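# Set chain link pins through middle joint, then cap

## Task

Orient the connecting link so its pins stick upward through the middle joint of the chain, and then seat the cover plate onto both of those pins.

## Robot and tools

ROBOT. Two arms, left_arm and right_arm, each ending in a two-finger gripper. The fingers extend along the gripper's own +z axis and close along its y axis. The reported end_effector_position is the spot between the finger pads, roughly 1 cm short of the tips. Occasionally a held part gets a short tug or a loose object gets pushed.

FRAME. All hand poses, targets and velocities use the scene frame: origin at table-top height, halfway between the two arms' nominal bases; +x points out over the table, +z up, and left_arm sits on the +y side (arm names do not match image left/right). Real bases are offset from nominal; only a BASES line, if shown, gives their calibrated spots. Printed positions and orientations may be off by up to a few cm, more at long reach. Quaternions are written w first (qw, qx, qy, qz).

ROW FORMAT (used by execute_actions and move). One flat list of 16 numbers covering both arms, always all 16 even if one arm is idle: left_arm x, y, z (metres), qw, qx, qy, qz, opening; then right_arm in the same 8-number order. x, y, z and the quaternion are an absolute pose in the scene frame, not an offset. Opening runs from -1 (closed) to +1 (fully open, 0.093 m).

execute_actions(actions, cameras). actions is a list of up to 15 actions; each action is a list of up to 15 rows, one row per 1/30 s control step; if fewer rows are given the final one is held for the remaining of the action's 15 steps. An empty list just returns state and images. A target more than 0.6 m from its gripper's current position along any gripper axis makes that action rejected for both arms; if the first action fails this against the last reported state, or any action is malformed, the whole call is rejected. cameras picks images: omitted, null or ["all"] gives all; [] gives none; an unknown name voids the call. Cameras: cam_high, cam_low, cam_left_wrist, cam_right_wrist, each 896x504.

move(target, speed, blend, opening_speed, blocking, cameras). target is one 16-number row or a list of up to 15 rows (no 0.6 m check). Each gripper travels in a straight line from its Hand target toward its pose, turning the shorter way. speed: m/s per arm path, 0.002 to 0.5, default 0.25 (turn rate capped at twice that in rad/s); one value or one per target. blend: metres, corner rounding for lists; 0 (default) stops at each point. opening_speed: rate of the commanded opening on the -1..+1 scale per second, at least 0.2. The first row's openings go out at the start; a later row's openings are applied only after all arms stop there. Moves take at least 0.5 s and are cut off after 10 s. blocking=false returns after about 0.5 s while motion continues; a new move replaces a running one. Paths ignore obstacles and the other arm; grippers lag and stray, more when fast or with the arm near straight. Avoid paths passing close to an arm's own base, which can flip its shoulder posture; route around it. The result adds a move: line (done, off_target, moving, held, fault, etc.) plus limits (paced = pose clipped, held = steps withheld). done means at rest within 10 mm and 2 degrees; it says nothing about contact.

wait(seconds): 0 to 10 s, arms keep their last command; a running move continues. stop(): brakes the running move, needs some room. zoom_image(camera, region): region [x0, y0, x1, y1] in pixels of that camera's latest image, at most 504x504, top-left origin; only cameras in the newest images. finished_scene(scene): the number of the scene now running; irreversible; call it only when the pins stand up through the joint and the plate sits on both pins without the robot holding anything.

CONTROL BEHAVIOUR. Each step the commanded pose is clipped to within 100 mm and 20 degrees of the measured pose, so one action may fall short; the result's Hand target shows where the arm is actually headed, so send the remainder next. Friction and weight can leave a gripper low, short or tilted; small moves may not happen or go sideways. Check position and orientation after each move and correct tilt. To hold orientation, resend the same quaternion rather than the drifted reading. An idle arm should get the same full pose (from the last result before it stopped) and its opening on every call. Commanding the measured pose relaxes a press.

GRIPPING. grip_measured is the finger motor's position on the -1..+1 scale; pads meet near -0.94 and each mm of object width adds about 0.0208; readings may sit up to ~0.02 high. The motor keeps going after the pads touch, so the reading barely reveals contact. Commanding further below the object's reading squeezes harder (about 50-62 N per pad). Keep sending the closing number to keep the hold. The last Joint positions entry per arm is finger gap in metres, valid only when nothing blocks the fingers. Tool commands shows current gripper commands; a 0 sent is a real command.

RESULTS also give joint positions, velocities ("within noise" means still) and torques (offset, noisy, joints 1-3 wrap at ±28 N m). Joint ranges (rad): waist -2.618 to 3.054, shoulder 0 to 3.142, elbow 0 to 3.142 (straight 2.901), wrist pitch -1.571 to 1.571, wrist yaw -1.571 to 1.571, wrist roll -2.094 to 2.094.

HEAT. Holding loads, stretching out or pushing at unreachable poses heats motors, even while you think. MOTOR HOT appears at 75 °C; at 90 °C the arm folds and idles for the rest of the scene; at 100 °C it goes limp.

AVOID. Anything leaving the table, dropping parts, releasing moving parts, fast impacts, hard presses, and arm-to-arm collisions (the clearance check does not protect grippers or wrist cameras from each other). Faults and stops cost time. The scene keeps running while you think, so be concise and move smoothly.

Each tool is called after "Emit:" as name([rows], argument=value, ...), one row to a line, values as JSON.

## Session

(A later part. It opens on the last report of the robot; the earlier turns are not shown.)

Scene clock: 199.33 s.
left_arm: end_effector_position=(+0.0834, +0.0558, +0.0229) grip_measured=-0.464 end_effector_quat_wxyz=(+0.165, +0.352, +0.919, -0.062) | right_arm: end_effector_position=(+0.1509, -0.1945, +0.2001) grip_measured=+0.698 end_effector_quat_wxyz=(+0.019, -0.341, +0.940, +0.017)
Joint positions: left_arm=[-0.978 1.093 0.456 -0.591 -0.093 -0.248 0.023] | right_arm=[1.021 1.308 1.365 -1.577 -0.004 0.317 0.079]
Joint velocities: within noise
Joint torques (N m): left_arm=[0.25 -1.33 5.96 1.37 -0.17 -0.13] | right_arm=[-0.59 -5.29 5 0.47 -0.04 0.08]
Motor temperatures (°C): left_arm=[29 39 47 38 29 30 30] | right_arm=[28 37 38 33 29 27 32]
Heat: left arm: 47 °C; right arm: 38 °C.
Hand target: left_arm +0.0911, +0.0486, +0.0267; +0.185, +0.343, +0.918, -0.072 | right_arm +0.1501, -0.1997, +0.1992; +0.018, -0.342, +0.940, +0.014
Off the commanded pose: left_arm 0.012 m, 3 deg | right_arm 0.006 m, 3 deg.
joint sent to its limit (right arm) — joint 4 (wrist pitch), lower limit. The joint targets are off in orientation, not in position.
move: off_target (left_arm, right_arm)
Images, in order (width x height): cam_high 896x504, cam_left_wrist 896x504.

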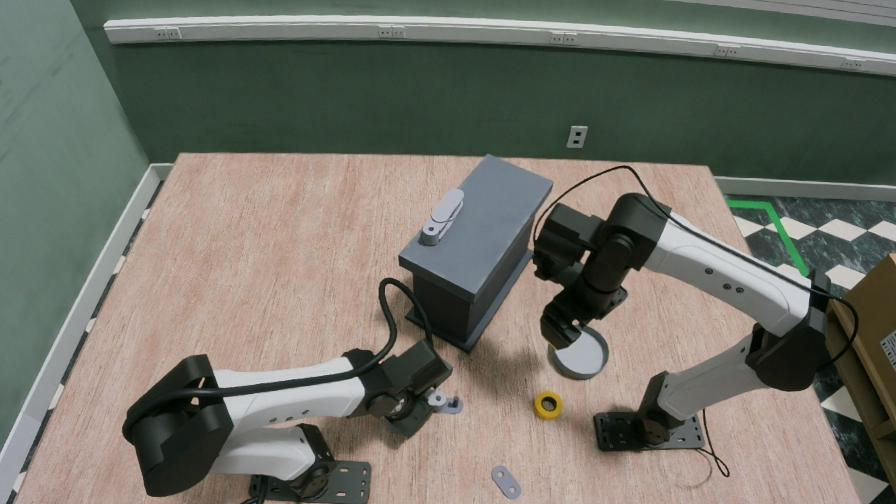

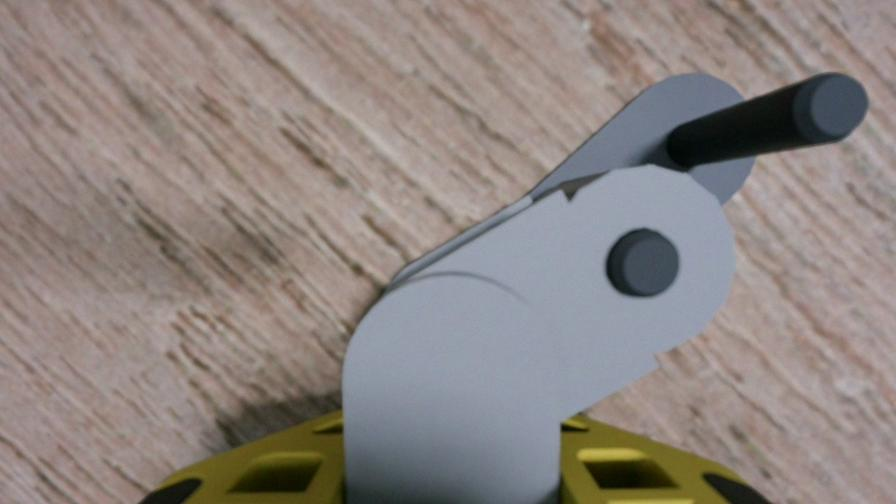

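Emit:
move([
  [0.0915,0.048,0.018,0.188,0.343,0.918,-0.073,-0.8,0.15,-0.2,0.2,0.0,-0.342,0.94,0.0,0.7],
], speed=0.03, cameras=["cam_left_wrist","cam_low"])

Emit:
zoom_image(camera="cam_low", region=[500, 220, 600, 290])

Scene clock: 200.77 s.
left_arm: end_effector_position=(+0.0847, +0.0537, +0.0169) grip_measured=-0.464 end_effector_quat_wxyz=(+0.172, +0.351, +0.918, -0.067) | right_arm: end_effector_position=(+0.1509, -0.1945, +0.2001) grip_measured=+0.698 end_effector_quat_wxyz=(+0.019, -0.341, +0.940, +0.017)
Joint positions: left_arm=[-0.978 1.105 0.43 -0.537 -0.093 -0.248 0.023] | right_arm=[1.021 1.308 1.365 -1.577 -0.004 0.317 0.079]
Joint velocities: within noise
Joint torques (N m): left_arm=[0.12 -1.06 5.55 1.4 -0.19 -0.14] | right_arm=[-0.58 -5.3 4.98 0.47 -0.04 0.08]
Motor temperatures (°C): left_arm=[29 39 47 38 29 30 30] | right_arm=[28 37 38 33 29 27 32]
Heat: left arm: 47 °C; right arm: 38 °C.
Hand target: left_arm +0.0912, +0.0484, +0.0185; +0.188, +0.343, +0.918, -0.073 | right_arm +0.1501, -0.1997, +0.1992; +0.018, -0.342, +0.940, +0.014
Off the commanded pose: left_arm 0.009 m, 2 deg | right_arm 0.006 m, 3 deg.
joint sent to its limit (right arm) — joint 4 (wrist pitch), lower limit. The joint targets are off in orientation, not in position.
move: off_target (right_arm)
Images, in order (width x height): cam_low 896x504, cam_left_wrist 896x504.

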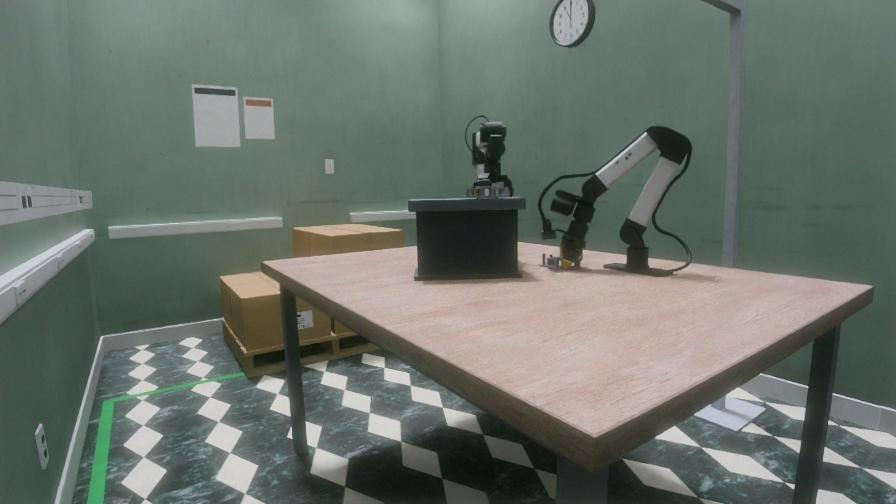

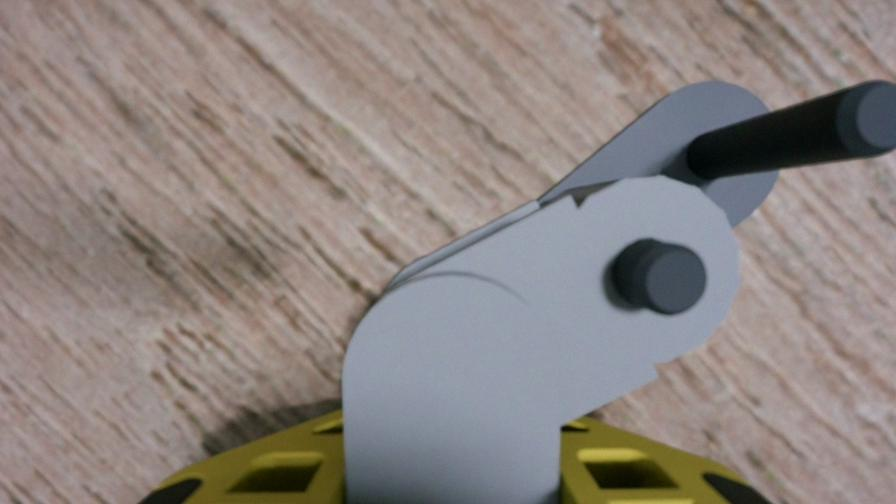

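Scaled by 5.040 from the camera's 896x504 image, which has a finer 1280x720 frame.

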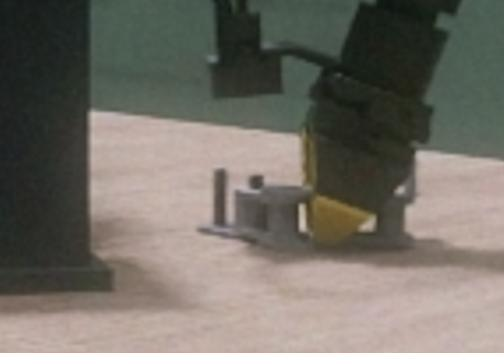

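Emit:
move(target=[0.0915,0.048,0.018,0.188,0.343,0.918,-0.073,-0.1,0.15,-0.2,0.2,0.0,-0.342,0.94,0.0,0.7], speed=0.03, opening_speed=0.3, cameras=["cam_left_wrist"])

Emit:
move([
  [0.087,0.055,0.10,0.17,0.343,0.922,-0.065,0.0,0.15,-0.2,0.2,0.0,-0.342,0.94,0.0,0.7],
  [0.12,0.08,0.16,0.15,0.325,0.925,-0.05,0.1,0.15,-0.2,0.2,0.0,-0.342,0.94,0.0,0.7],
], speed=0.12, blend=[0.02,0])

Scene clock: 203.80 s.
left_arm: end_effector_position=(+0.0893, +0.0472, +0.0201) grip_measured=-0.102 end_effector_quat_wxyz=(+0.186, +0.349, +0.915, -0.076) | right_arm: end_effector_position=(+0.1509, -0.1945, +0.2001) grip_measured=+0.698 end_effector_quat_wxyz=(+0.019, -0.341, +0.940, +0.017)
Joint positions: left_arm=[-0.978 1.105 0.43 -0.501 -0.095 -0.248 0.04] | right_arm=[1.021 1.308 1.365 -1.577 -0.004 0.317 0.079]
Joint velocities: within noise
Joint torques (N m): left_arm=[0.12 -0.83 5.53 1.18 -0.17 -0.13] | right_arm=[-0.59 -5.31 5 0.47 -0.04 0.08]
Motor temperatures (°C): left_arm=[29 39 46 38 29 30 30] | right_arm=[28 36 38 32 29 27 32]
Heat: left arm: 46 °C; right arm: 38 °C.
Hand target: left_arm +0.0914, +0.0481, +0.0180; +0.188, +0.343, +0.918, -0.073 | right_arm +0.1501, -0.1997, +0.1992; +0.018, -0.342, +0.940, +0.014
Off the commanded pose: left_arm 0.003 m, 1 deg | right_arm 0.006 m, 3 deg.
joint sent to its limit (right arm) — joint 4 (wrist pitch), lower limit. The joint targets are off in orientation, not in position.
move: off_target (right_arm)
Images, in order (width x height): cam_left_wrist 896x504.

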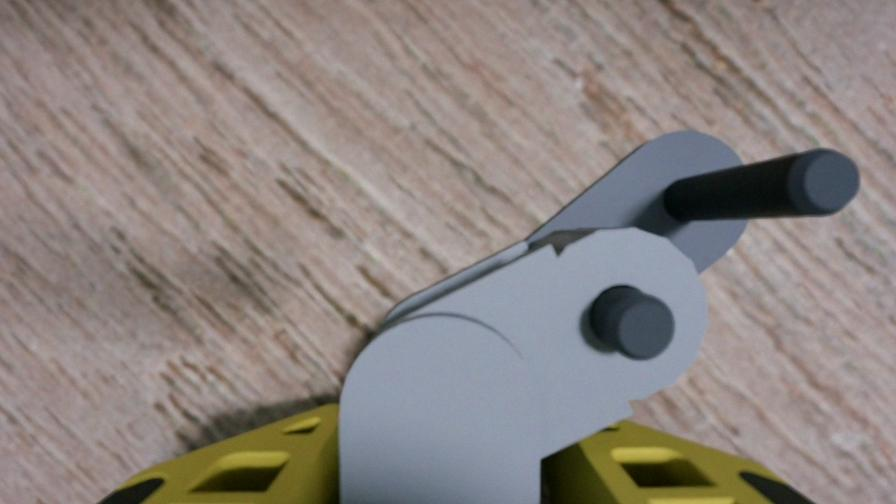

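Scene clock: 206.37 s.
left_arm: end_effector_position=(+0.1212, +0.0801, +0.1580) grip_measured=+0.098 end_effector_quat_wxyz=(+0.159, +0.322, +0.932, -0.048) | right_arm: end_effector_position=(+0.1509, -0.1945, +0.2001) grip_measured=+0.698 end_effector_quat_wxyz=(+0.019, -0.341, +0.940, +0.017)
Joint positions: left_arm=[-0.731 1.071 0.998 -1.166 -0.039 -0.076 0.05] | right_arm=[1.021 1.308 1.365 -1.577 -0.004 0.317 0.079]
Joint velocities: within noise
Joint torques (N m): left_arm=[0.28 -0.88 7.57 0.78 0.07 0.11] | right_arm=[-0.59 -5.29 5.01 0.47 -0.05 0.08]
Motor temperatures (°C): left_arm=[29 39 46 38 29 30 30] | right_arm=[28 36 38 32 29 27 32]
Heat: left arm: 46 °C; right arm: 38 °C.
Hand target: left_arm +0.1201, +0.0800, +0.1601; +0.151, +0.327, +0.931, -0.050 | right_arm +0.1501, -0.1997, +0.1992; +0.018, -0.342, +0.940, +0.014
Off the commanded pose: left_arm 0.002 m, 1 deg | right_arm 0.006 m, 3 deg.
joint sent to its limit (right arm) — joint 4 (wrist pitch), lower limit. The joint targets are off in orientation, not in position.
move: off_target (right_arm)

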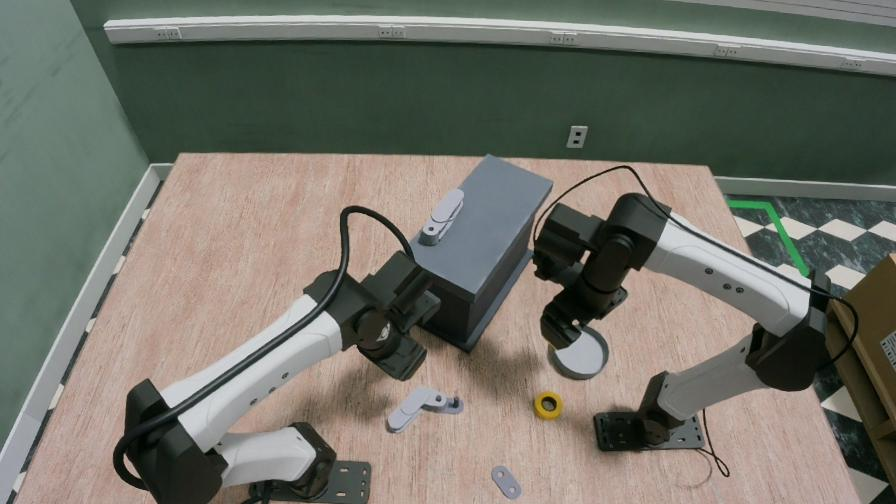

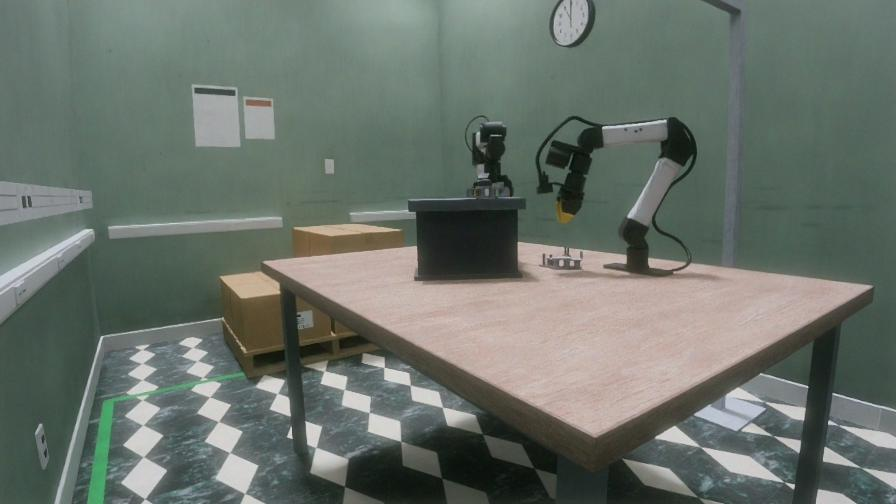

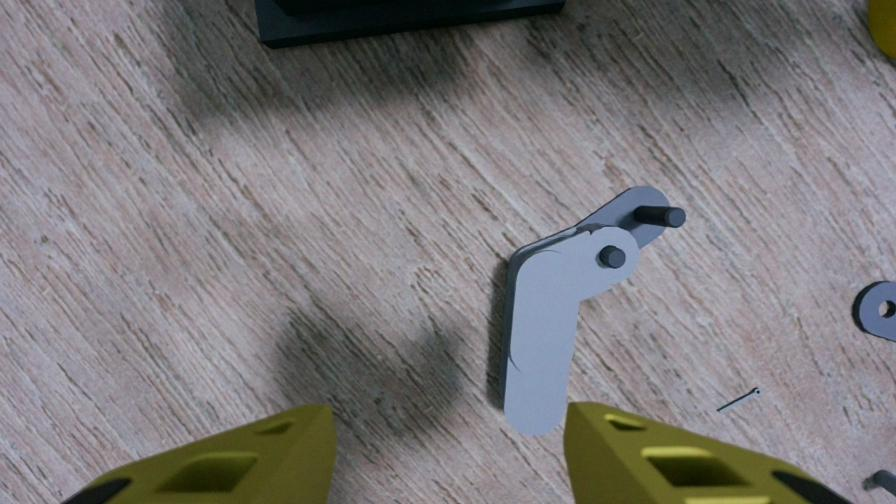

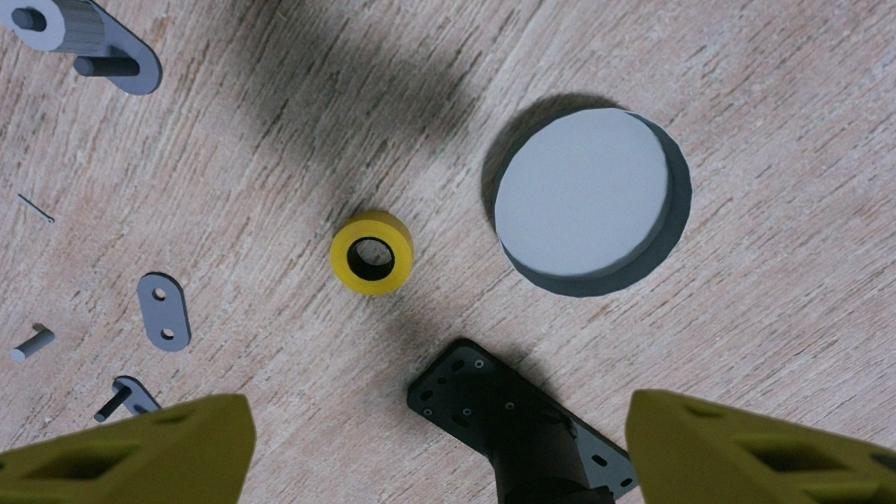

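Emit:
move([
  [0.14,0.12,0.29,0.2,0.32,0.925,-0.05,0.3,0.15,-0.2,0.2,0.0,-0.342,0.94,0.0,0.7],
  [0.31,0.03,0.30,0.1851,0.2375,0.9524,-0.0462,0.3,0.15,-0.2,0.2,0.0,-0.342,0.94,0.0,0.7],
], speed=0.2, blend=[0.03,0])

Scene clock: 209.50 s.
left_arm: end_effector_position=(+0.3103, +0.0291, +0.3020) grip_measured=+0.298 end_effector_quat_wxyz=(+0.216, +0.242, +0.944, -0.059) | right_arm: end_effector_position=(+0.1509, -0.1945, +0.2001) grip_measured=+0.698 end_effector_quat_wxyz=(+0.019, -0.341, +0.940, +0.017)
Joint positions: left_arm=[-0.485 1.889 2.315 -1.546 0.006 -0.002 0.06] | right_arm=[1.021 1.308 1.365 -1.577 -0.004 0.317 0.079]
Joint velocities: within noise
Joint torques (N m): left_arm=[-0.5 -6.74 6.56 1 -0.14 -0.2] | right_arm=[-0.58 -5.29 5 0.47 -0.04 0.08]
Motor temperatures (°C): left_arm=[29 39 47 38 29 30 30] | right_arm=[28 36 38 32 29 27 32]
Heat: left arm: 47 °C; right arm: 38 °C.
Hand target: left_arm +0.3098, +0.0301, +0.2996; +0.208, +0.237, +0.948, -0.052 | right_arm +0.1501, -0.1997, +0.1992; +0.018, -0.342, +0.940, +0.014
Off the commanded pose: left_arm 0.002 m, 4 deg | right_arm 0.006 m, 3 deg.
joint sent to its limit (left arm) — joint 4 (wrist pitch), lower limit. The joint targets are off in orientation, not in position.
joint sent to its limit (right arm) — joint 4 (wrist pitch), lower limit. The joint targets are off in orientation, not in position.
move: off_target (left_arm, right_arm)

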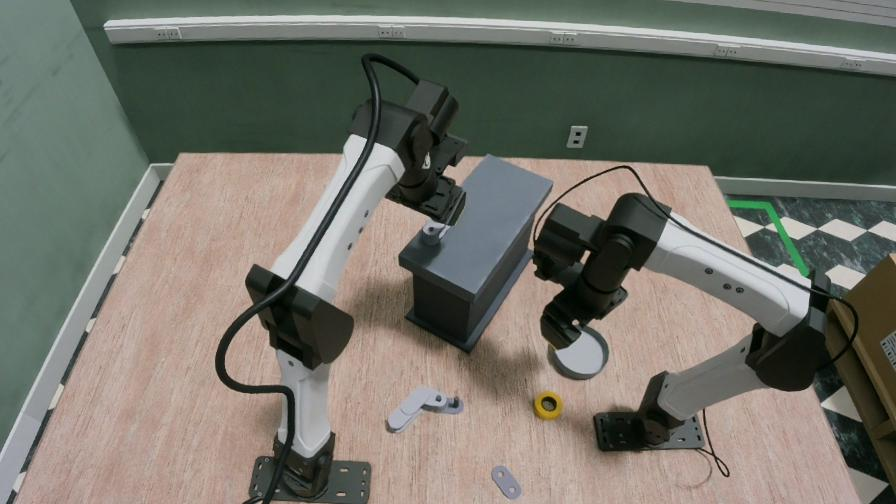

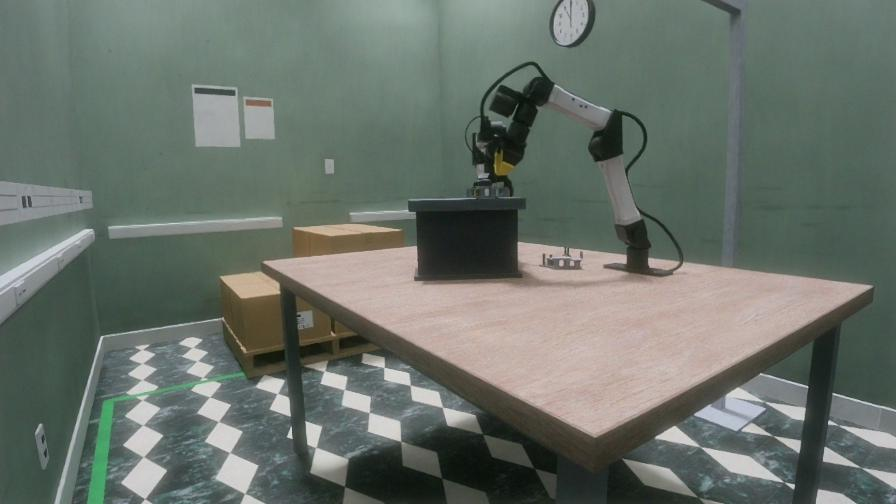

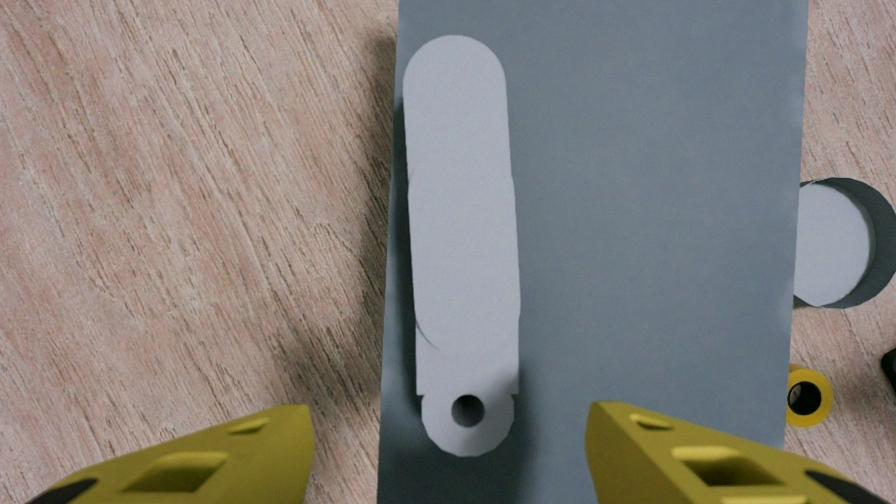

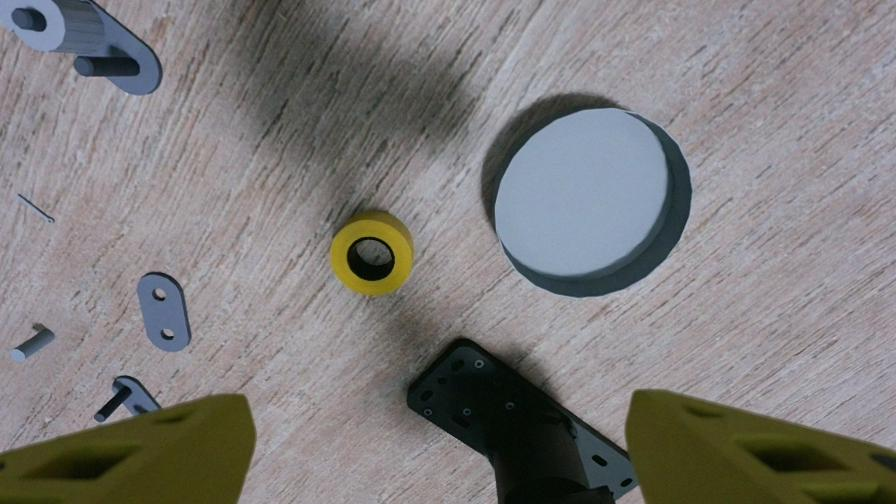

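Emit:
move([
  [0.342,0.008,0.28,0.1653,0.2133,0.9622,-0.0366,0.3,0.15,-0.2,0.2,0.0,-0.342,0.94,0.0,0.7],
  [0.342,0.008,0.255,0.1653,0.2133,0.9622,-0.0366,0.3,0.15,-0.2,0.2,0.0,-0.342,0.94,0.0,0.7],
], speed=0.08, cameras=["cam_left_wrist","cam_low"])

Emit:
zoom_image(camera="cam_low", region=[440, 120, 540, 210])

Scene clock: 212.17 s.
left_arm: end_effector_position=(+0.3426, +0.0080, +0.2671) grip_measured=+0.298 end_effector_quat_wxyz=(+0.189, +0.217, +0.956, -0.048) | right_arm: end_effector_position=(+0.1509, -0.1945, +0.2001) grip_measured=+0.698 end_effector_quat_wxyz=(+0.019, -0.341, +0.940, +0.017)
Joint positions: left_arm=[-0.5 2.068 2.443 -1.553 -0.017 -0.068 0.06] | right_arm=[1.021 1.308 1.365 -1.577 -0.004 0.317 0.079]
Joint velocities: within noise
Joint torques (N m): left_arm=[-0.64 -7.82 4.51 0.93 -0.15 -0.18] | right_arm=[-0.58 -5.29 4.98 0.47 -0.04 0.08]
Motor temperatures (°C): left_arm=[29 39 46 38 29 30 29] | right_arm=[28 36 38 32 29 27 32]
Heat: left arm: 46 °C; right arm: 38 °C.
Hand target: left_arm +0.3417, +0.0081, +0.2549; +0.171, +0.213, +0.961, -0.038 | right_arm +0.1501, -0.1997, +0.1992; +0.018, -0.342, +0.940, +0.014
Off the commanded pose: left_arm 0.012 m, 3 deg | right_arm 0.006 m, 3 deg.
joint sent to its limit (left arm) — joint 4 (wrist pitch), lower limit. The joint targets still meet the commanded pose.
joint sent to its limit (right arm) — joint 4 (wrist pitch), lower limit. The joint targets are off in orientation, not in position.
move: off_target (left_arm, right_arm)
Images, in order (width x height): cam_low 896x504, cam_left_wrist 896x504.

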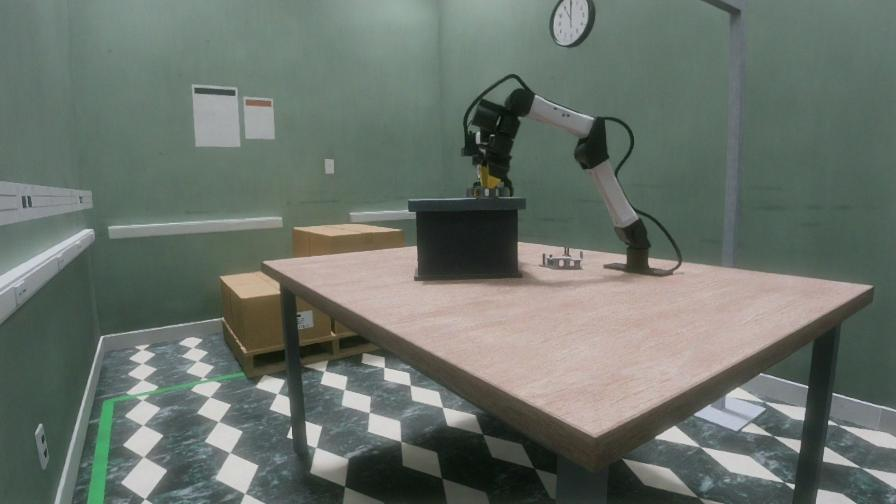

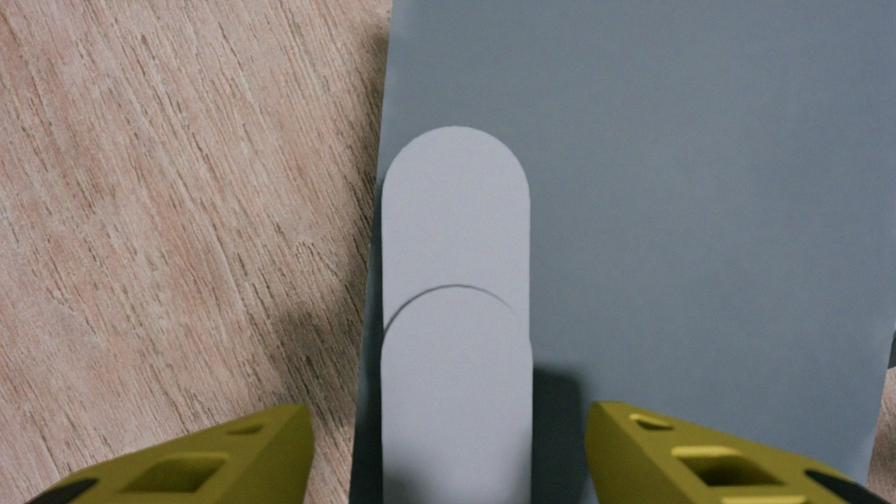

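Scaled by 5.040 from the camera's 896x504 image, which has a finer 1280x720 frame.

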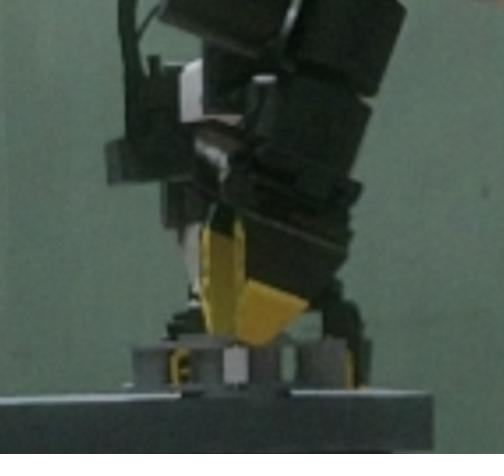

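Emit:
move(target=[0.342,0.009,0.232,0.1653,0.2133,0.9622,-0.0366,0.3,0.15,-0.2,0.2,0.0,-0.342,0.94,0.0,0.7], speed=0.05, cameras=["cam_left_wrist","cam_low"])

Emit:
zoom_image(camera="cam_low", region=[440, 120, 540, 210])

Scene clock: 213.53 s.
left_arm: end_effector_position=(+0.3388, +0.0104, +0.2392) grip_measured=+0.299 end_effector_quat_wxyz=(+0.165, +0.218, +0.961, -0.041) | right_arm: end_effector_position=(+0.1509, -0.1945, +0.2001) grip_measured=+0.698 end_effector_quat_wxyz=(+0.019, -0.341, +0.940, +0.017)
Joint positions: left_arm=[-0.5 2.023 2.264 -1.469 -0.018 -0.069 0.06] | right_arm=[1.021 1.308 1.365 -1.577 -0.004 0.317 0.079]
Joint velocities: within noise
Joint torques (N m): left_arm=[-0.43 -9.13 3.36 1.16 -0.13 -0.17] | right_arm=[-0.58 -5.3 4.98 0.47 -0.04 0.08]
Motor temperatures (°C): left_arm=[29 39 46 37 29 30 29] | right_arm=[28 36 38 32 29 27 32]
Heat: left arm: 46 °C; right arm: 38 °C.
Hand target: left_arm +0.3418, +0.0090, +0.2319; +0.165, +0.213, +0.962, -0.037 | right_arm +0.1501, -0.1997, +0.1992; +0.018, -0.342, +0.940, +0.014
Off the commanded pose: left_arm 0.008 m, 1 deg | right_arm 0.006 m, 3 deg.
joint sent to its limit (right arm) — joint 4 (wrist pitch), lower limit. The joint targets are off in orientation, not in position.
move: off_target (right_arm)
Images, in order (width x height): cam_low 896x504, cam_left_wrist 896x504.

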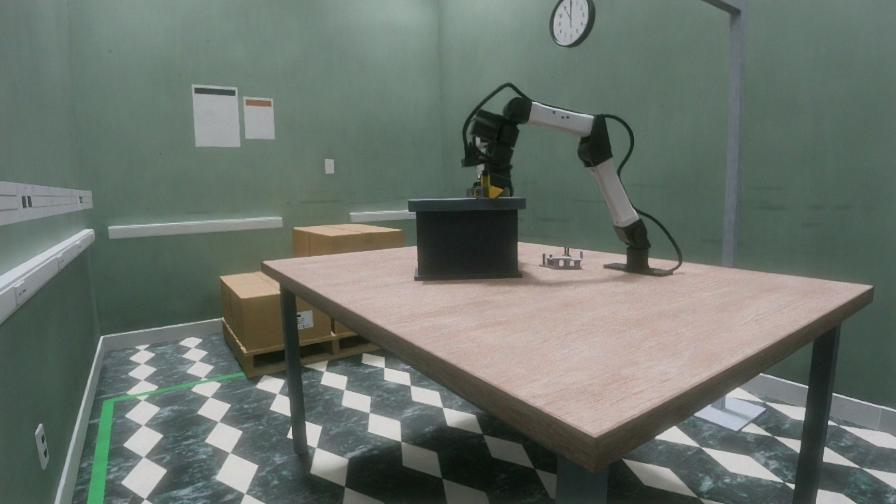

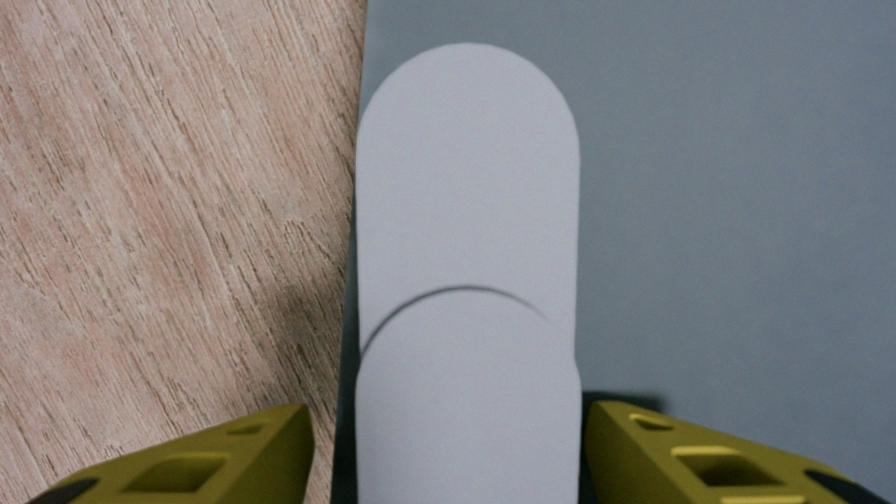

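Scaled by 5.040 from the camera's 896x504 image, which has a finer 1280x720 frame.

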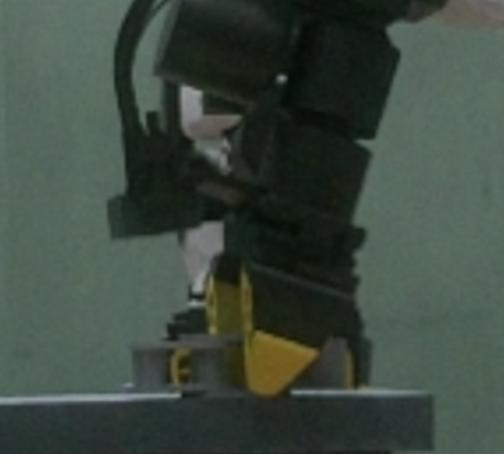

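Emit:
move(target=[0.341,0.0065,0.232,0.1653,0.2133,0.9622,-0.0366,-0.8,0.15,-0.2,0.2,0.0,-0.342,0.94,0.0,0.7], speed=0.05, opening_speed=0.5, cameras=["cam_left_wrist"])

Emit:
move(target=[0.332,0.012,0.29,0.175,0.2133,0.960,-0.0366,-0.8,0.15,-0.2,0.2,0.0,-0.342,0.94,0.0,0.7], speed=0.08)

Scene clock: 216.37 s.
left_arm: end_effector_position=(+0.3390, +0.0042, +0.2398) grip_measured=-0.473 end_effector_quat_wxyz=(+0.171, +0.220, +0.959, -0.046) | right_arm: end_effector_position=(+0.1509, -0.1945, +0.2001) grip_measured=+0.698 end_effector_quat_wxyz=(+0.019, -0.341, +0.940, +0.017)
Joint positions: left_arm=[-0.511 2.023 2.261 -1.454 -0.014 -0.076 0.022] | right_arm=[1.021 1.308 1.365 -1.577 -0.004 0.317 0.079]
Joint velocities: within noise
Joint torques (N m): left_arm=[-0.13 -9.03 3.97 1.07 -0.19 -0.16] | right_arm=[-0.57 -5.29 4.98 0.47 -0.04 0.08]
Motor temperatures (°C): left_arm=[29 40 46 37 29 30 29] | right_arm=[28 36 37 32 29 27 32]
Heat: left arm: 46 °C; right arm: 37 °C.
Hand target: left_arm +0.3409, +0.0066, +0.2322; +0.165, +0.213, +0.962, -0.037 | right_arm +0.1501, -0.1997, +0.1992; +0.018, -0.342, +0.940, +0.014
Off the commanded pose: left_arm 0.008 m, 1 deg | right_arm 0.006 m, 3 deg.
joint sent to its limit (right arm) — joint 4 (wrist pitch), lower limit. The joint targets are off in orientation, not in position.
move: off_target (right_arm)
Images, in order (width x height): cam_left_wrist 896x504.

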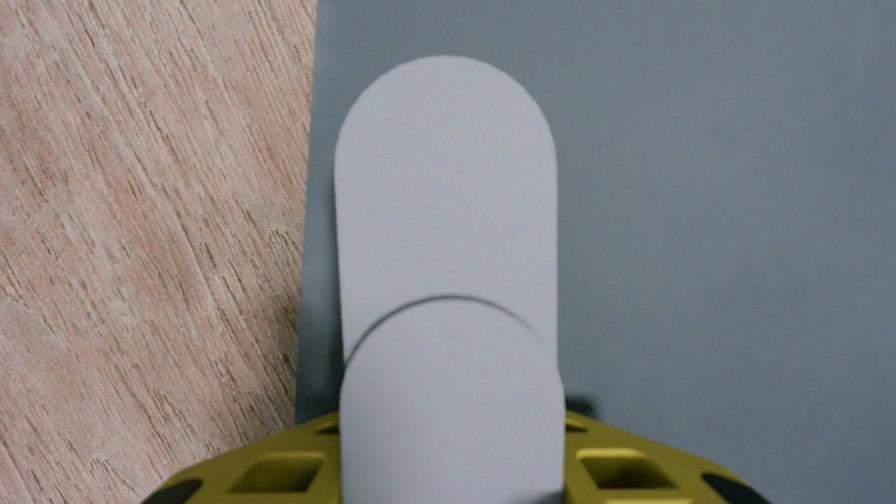

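Scene clock: 217.43 s.
left_arm: end_effector_position=(+0.3311, +0.0103, +0.2614) grip_measured=-0.473 end_effector_quat_wxyz=(+0.168, +0.219, +0.960, -0.041) | right_arm: end_effector_position=(+0.1509, -0.1945, +0.2001) grip_measured=+0.698 end_effector_quat_wxyz=(+0.019, -0.341, +0.940, +0.017)
Joint positions: left_arm=[-0.511 2.054 2.411 -1.58 -0.021 -0.076 0.022] | right_arm=[1.021 1.308 1.365 -1.577 -0.004 0.317 0.079]
Joint velocities: within noise
Joint torques (N m): left_arm=[-0.31 -13.18 7.92 1.16 -0.19 -0.14] | right_arm=[-0.58 -5.3 5 0.47 -0.04 0.08]
Motor temperatures (°C): left_arm=[29 40 46 37 29 30 29] | right_arm=[28 36 37 32 29 27 32]
Heat: left arm: 46 °C; right arm: 37 °C.
Hand target: left_arm +0.3311, +0.0125, +0.2889; +0.211, +0.212, +0.953, -0.048 | right_arm +0.1501, -0.1997, +0.1992; +0.018, -0.342, +0.940, +0.014
Off the commanded pose: left_arm 0.029 m, 1 deg | right_arm 0.006 m, 3 deg.
joint read past its limit (left arm) — joint 4 (wrist pitch), lower limit.
joint sent to its limit (left arm) — joint 4 (wrist pitch), lower limit. The joint targets are off in orientation, not in position.
joint sent to its limit (right arm) — joint 4 (wrist pitch), lower limit. The joint targets are off in orientation, not in position.
move: off_target (left_arm, right_arm)

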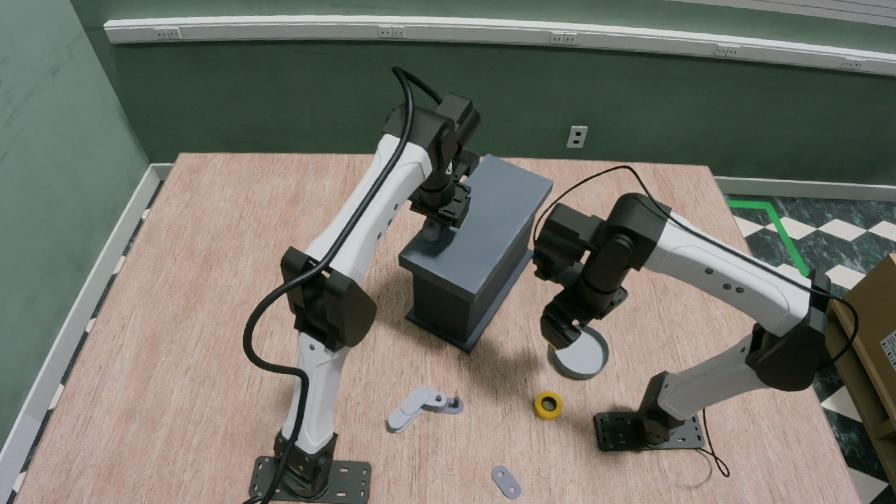

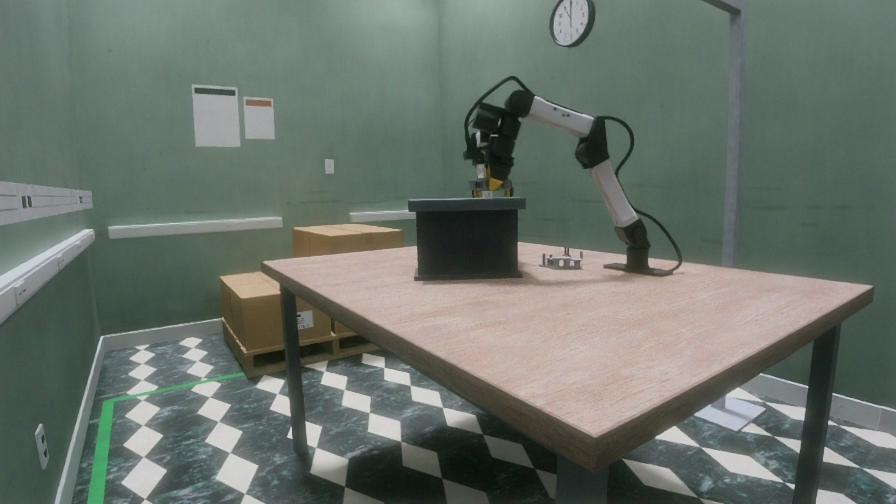

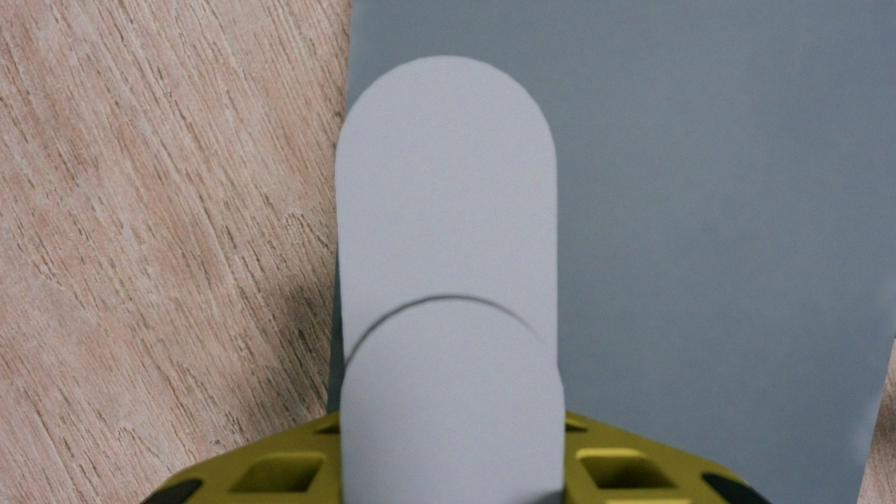

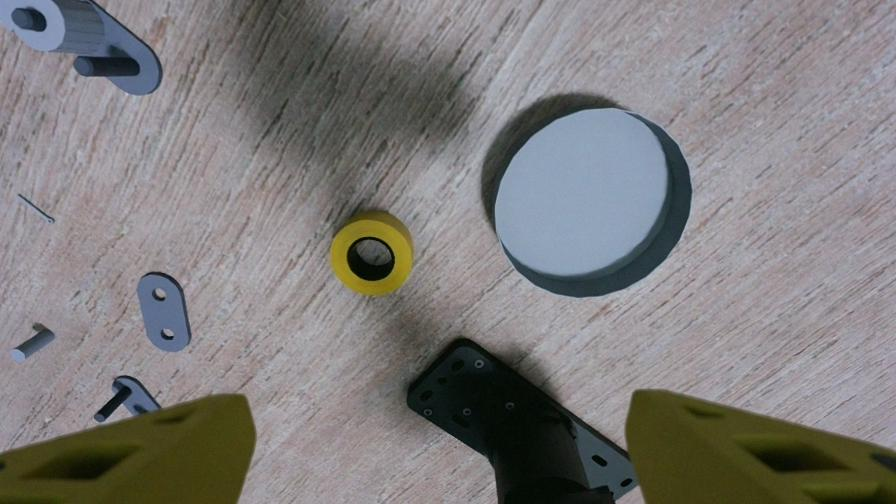

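Emit:
execute_actions(actions=[])

Scene clock: 220.07 s.
left_arm: end_effector_position=(+0.3309, +0.0105, +0.2613) grip_measured=-0.473 end_effector_quat_wxyz=(+0.168, +0.219, +0.960, -0.041) | right_arm: end_effector_position=(+0.1509, -0.1945, +0.2001) grip_measured=+0.698 end_effector_quat_wxyz=(+0.019, -0.341, +0.940, +0.017)
Joint positions: left_arm=[-0.511 2.054 2.411 -1.582 -0.022 -0.076 0.022] | right_arm=[1.021 1.308 1.365 -1.577 -0.004 0.317 0.079]
Joint velocities: within noise
Joint torques (N m): left_arm=[-0.28 -13.15 7.91 1.1 -0.18 -0.14] | right_arm=[-0.57 -5.31 5 0.47 -0.04 0.08]
Motor temperatures (°C): left_arm=[29 42 46 37 29 30 30] | right_arm=[28 36 37 32 29 27 32]
Heat: left arm: 46 °C; right arm: 37 °C.
Hand target: left_arm +0.3311, +0.0125, +0.2889; +0.211, +0.212, +0.953, -0.048 | right_arm +0.1501, -0.1997, +0.1992; +0.018, -0.342, +0.940, +0.014
Tool commands: left_gripper/opening=-0.8 right_gripper/opening=+0.7
Off the commanded pose: left_arm 0.029 m, 1 deg | right_arm 0.006 m, 3 deg.
joint read past its limit (left arm) — joint 4 (wrist pitch), lower limit.

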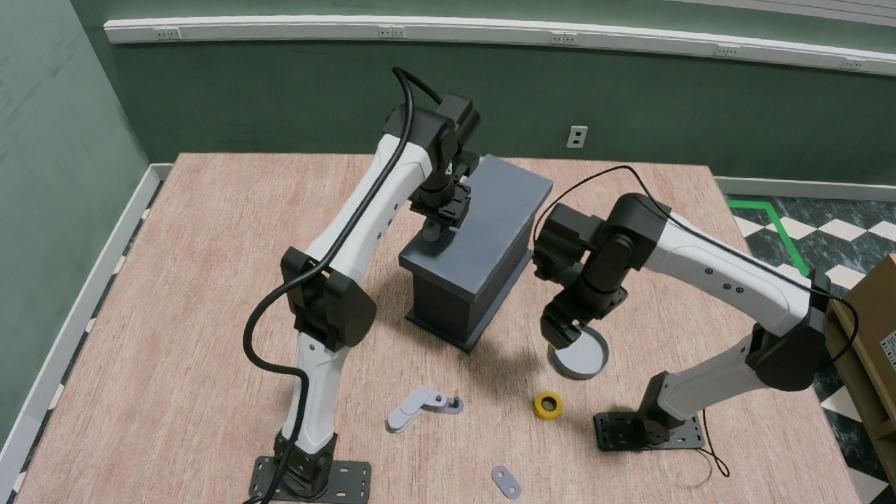

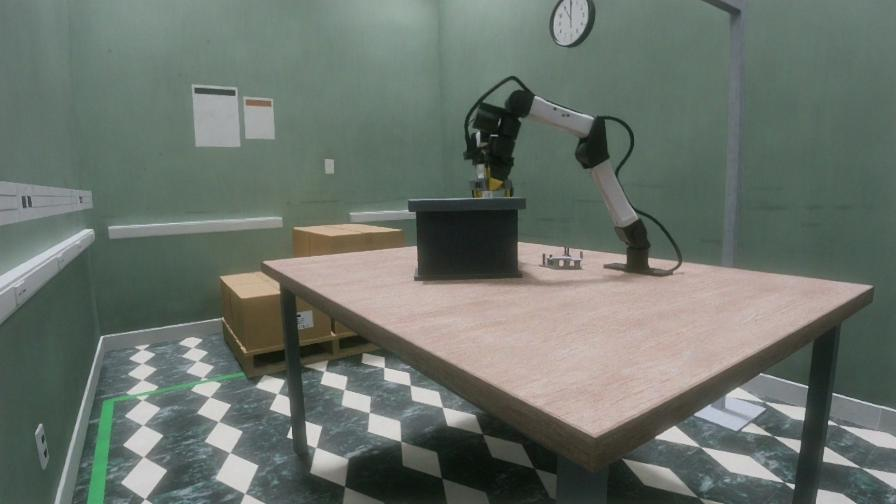

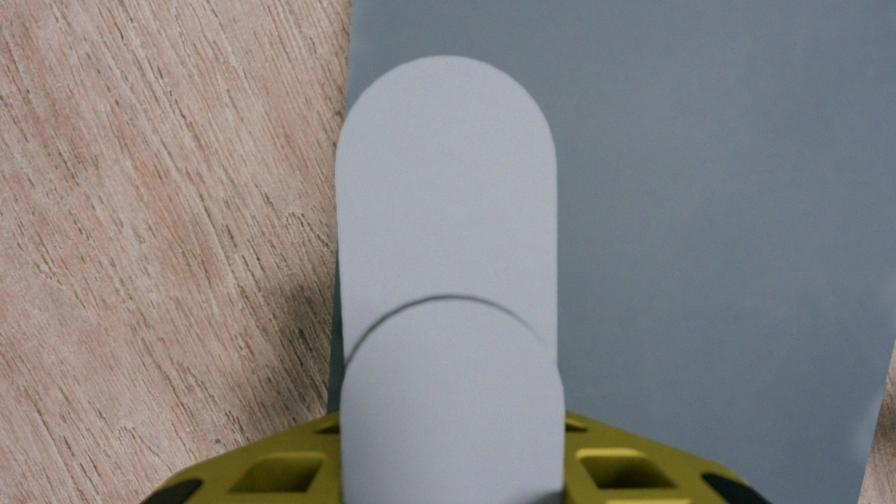

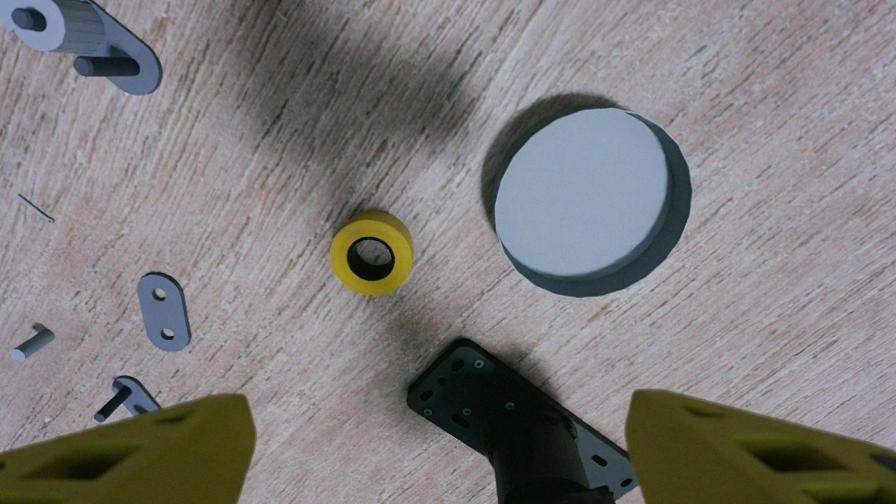

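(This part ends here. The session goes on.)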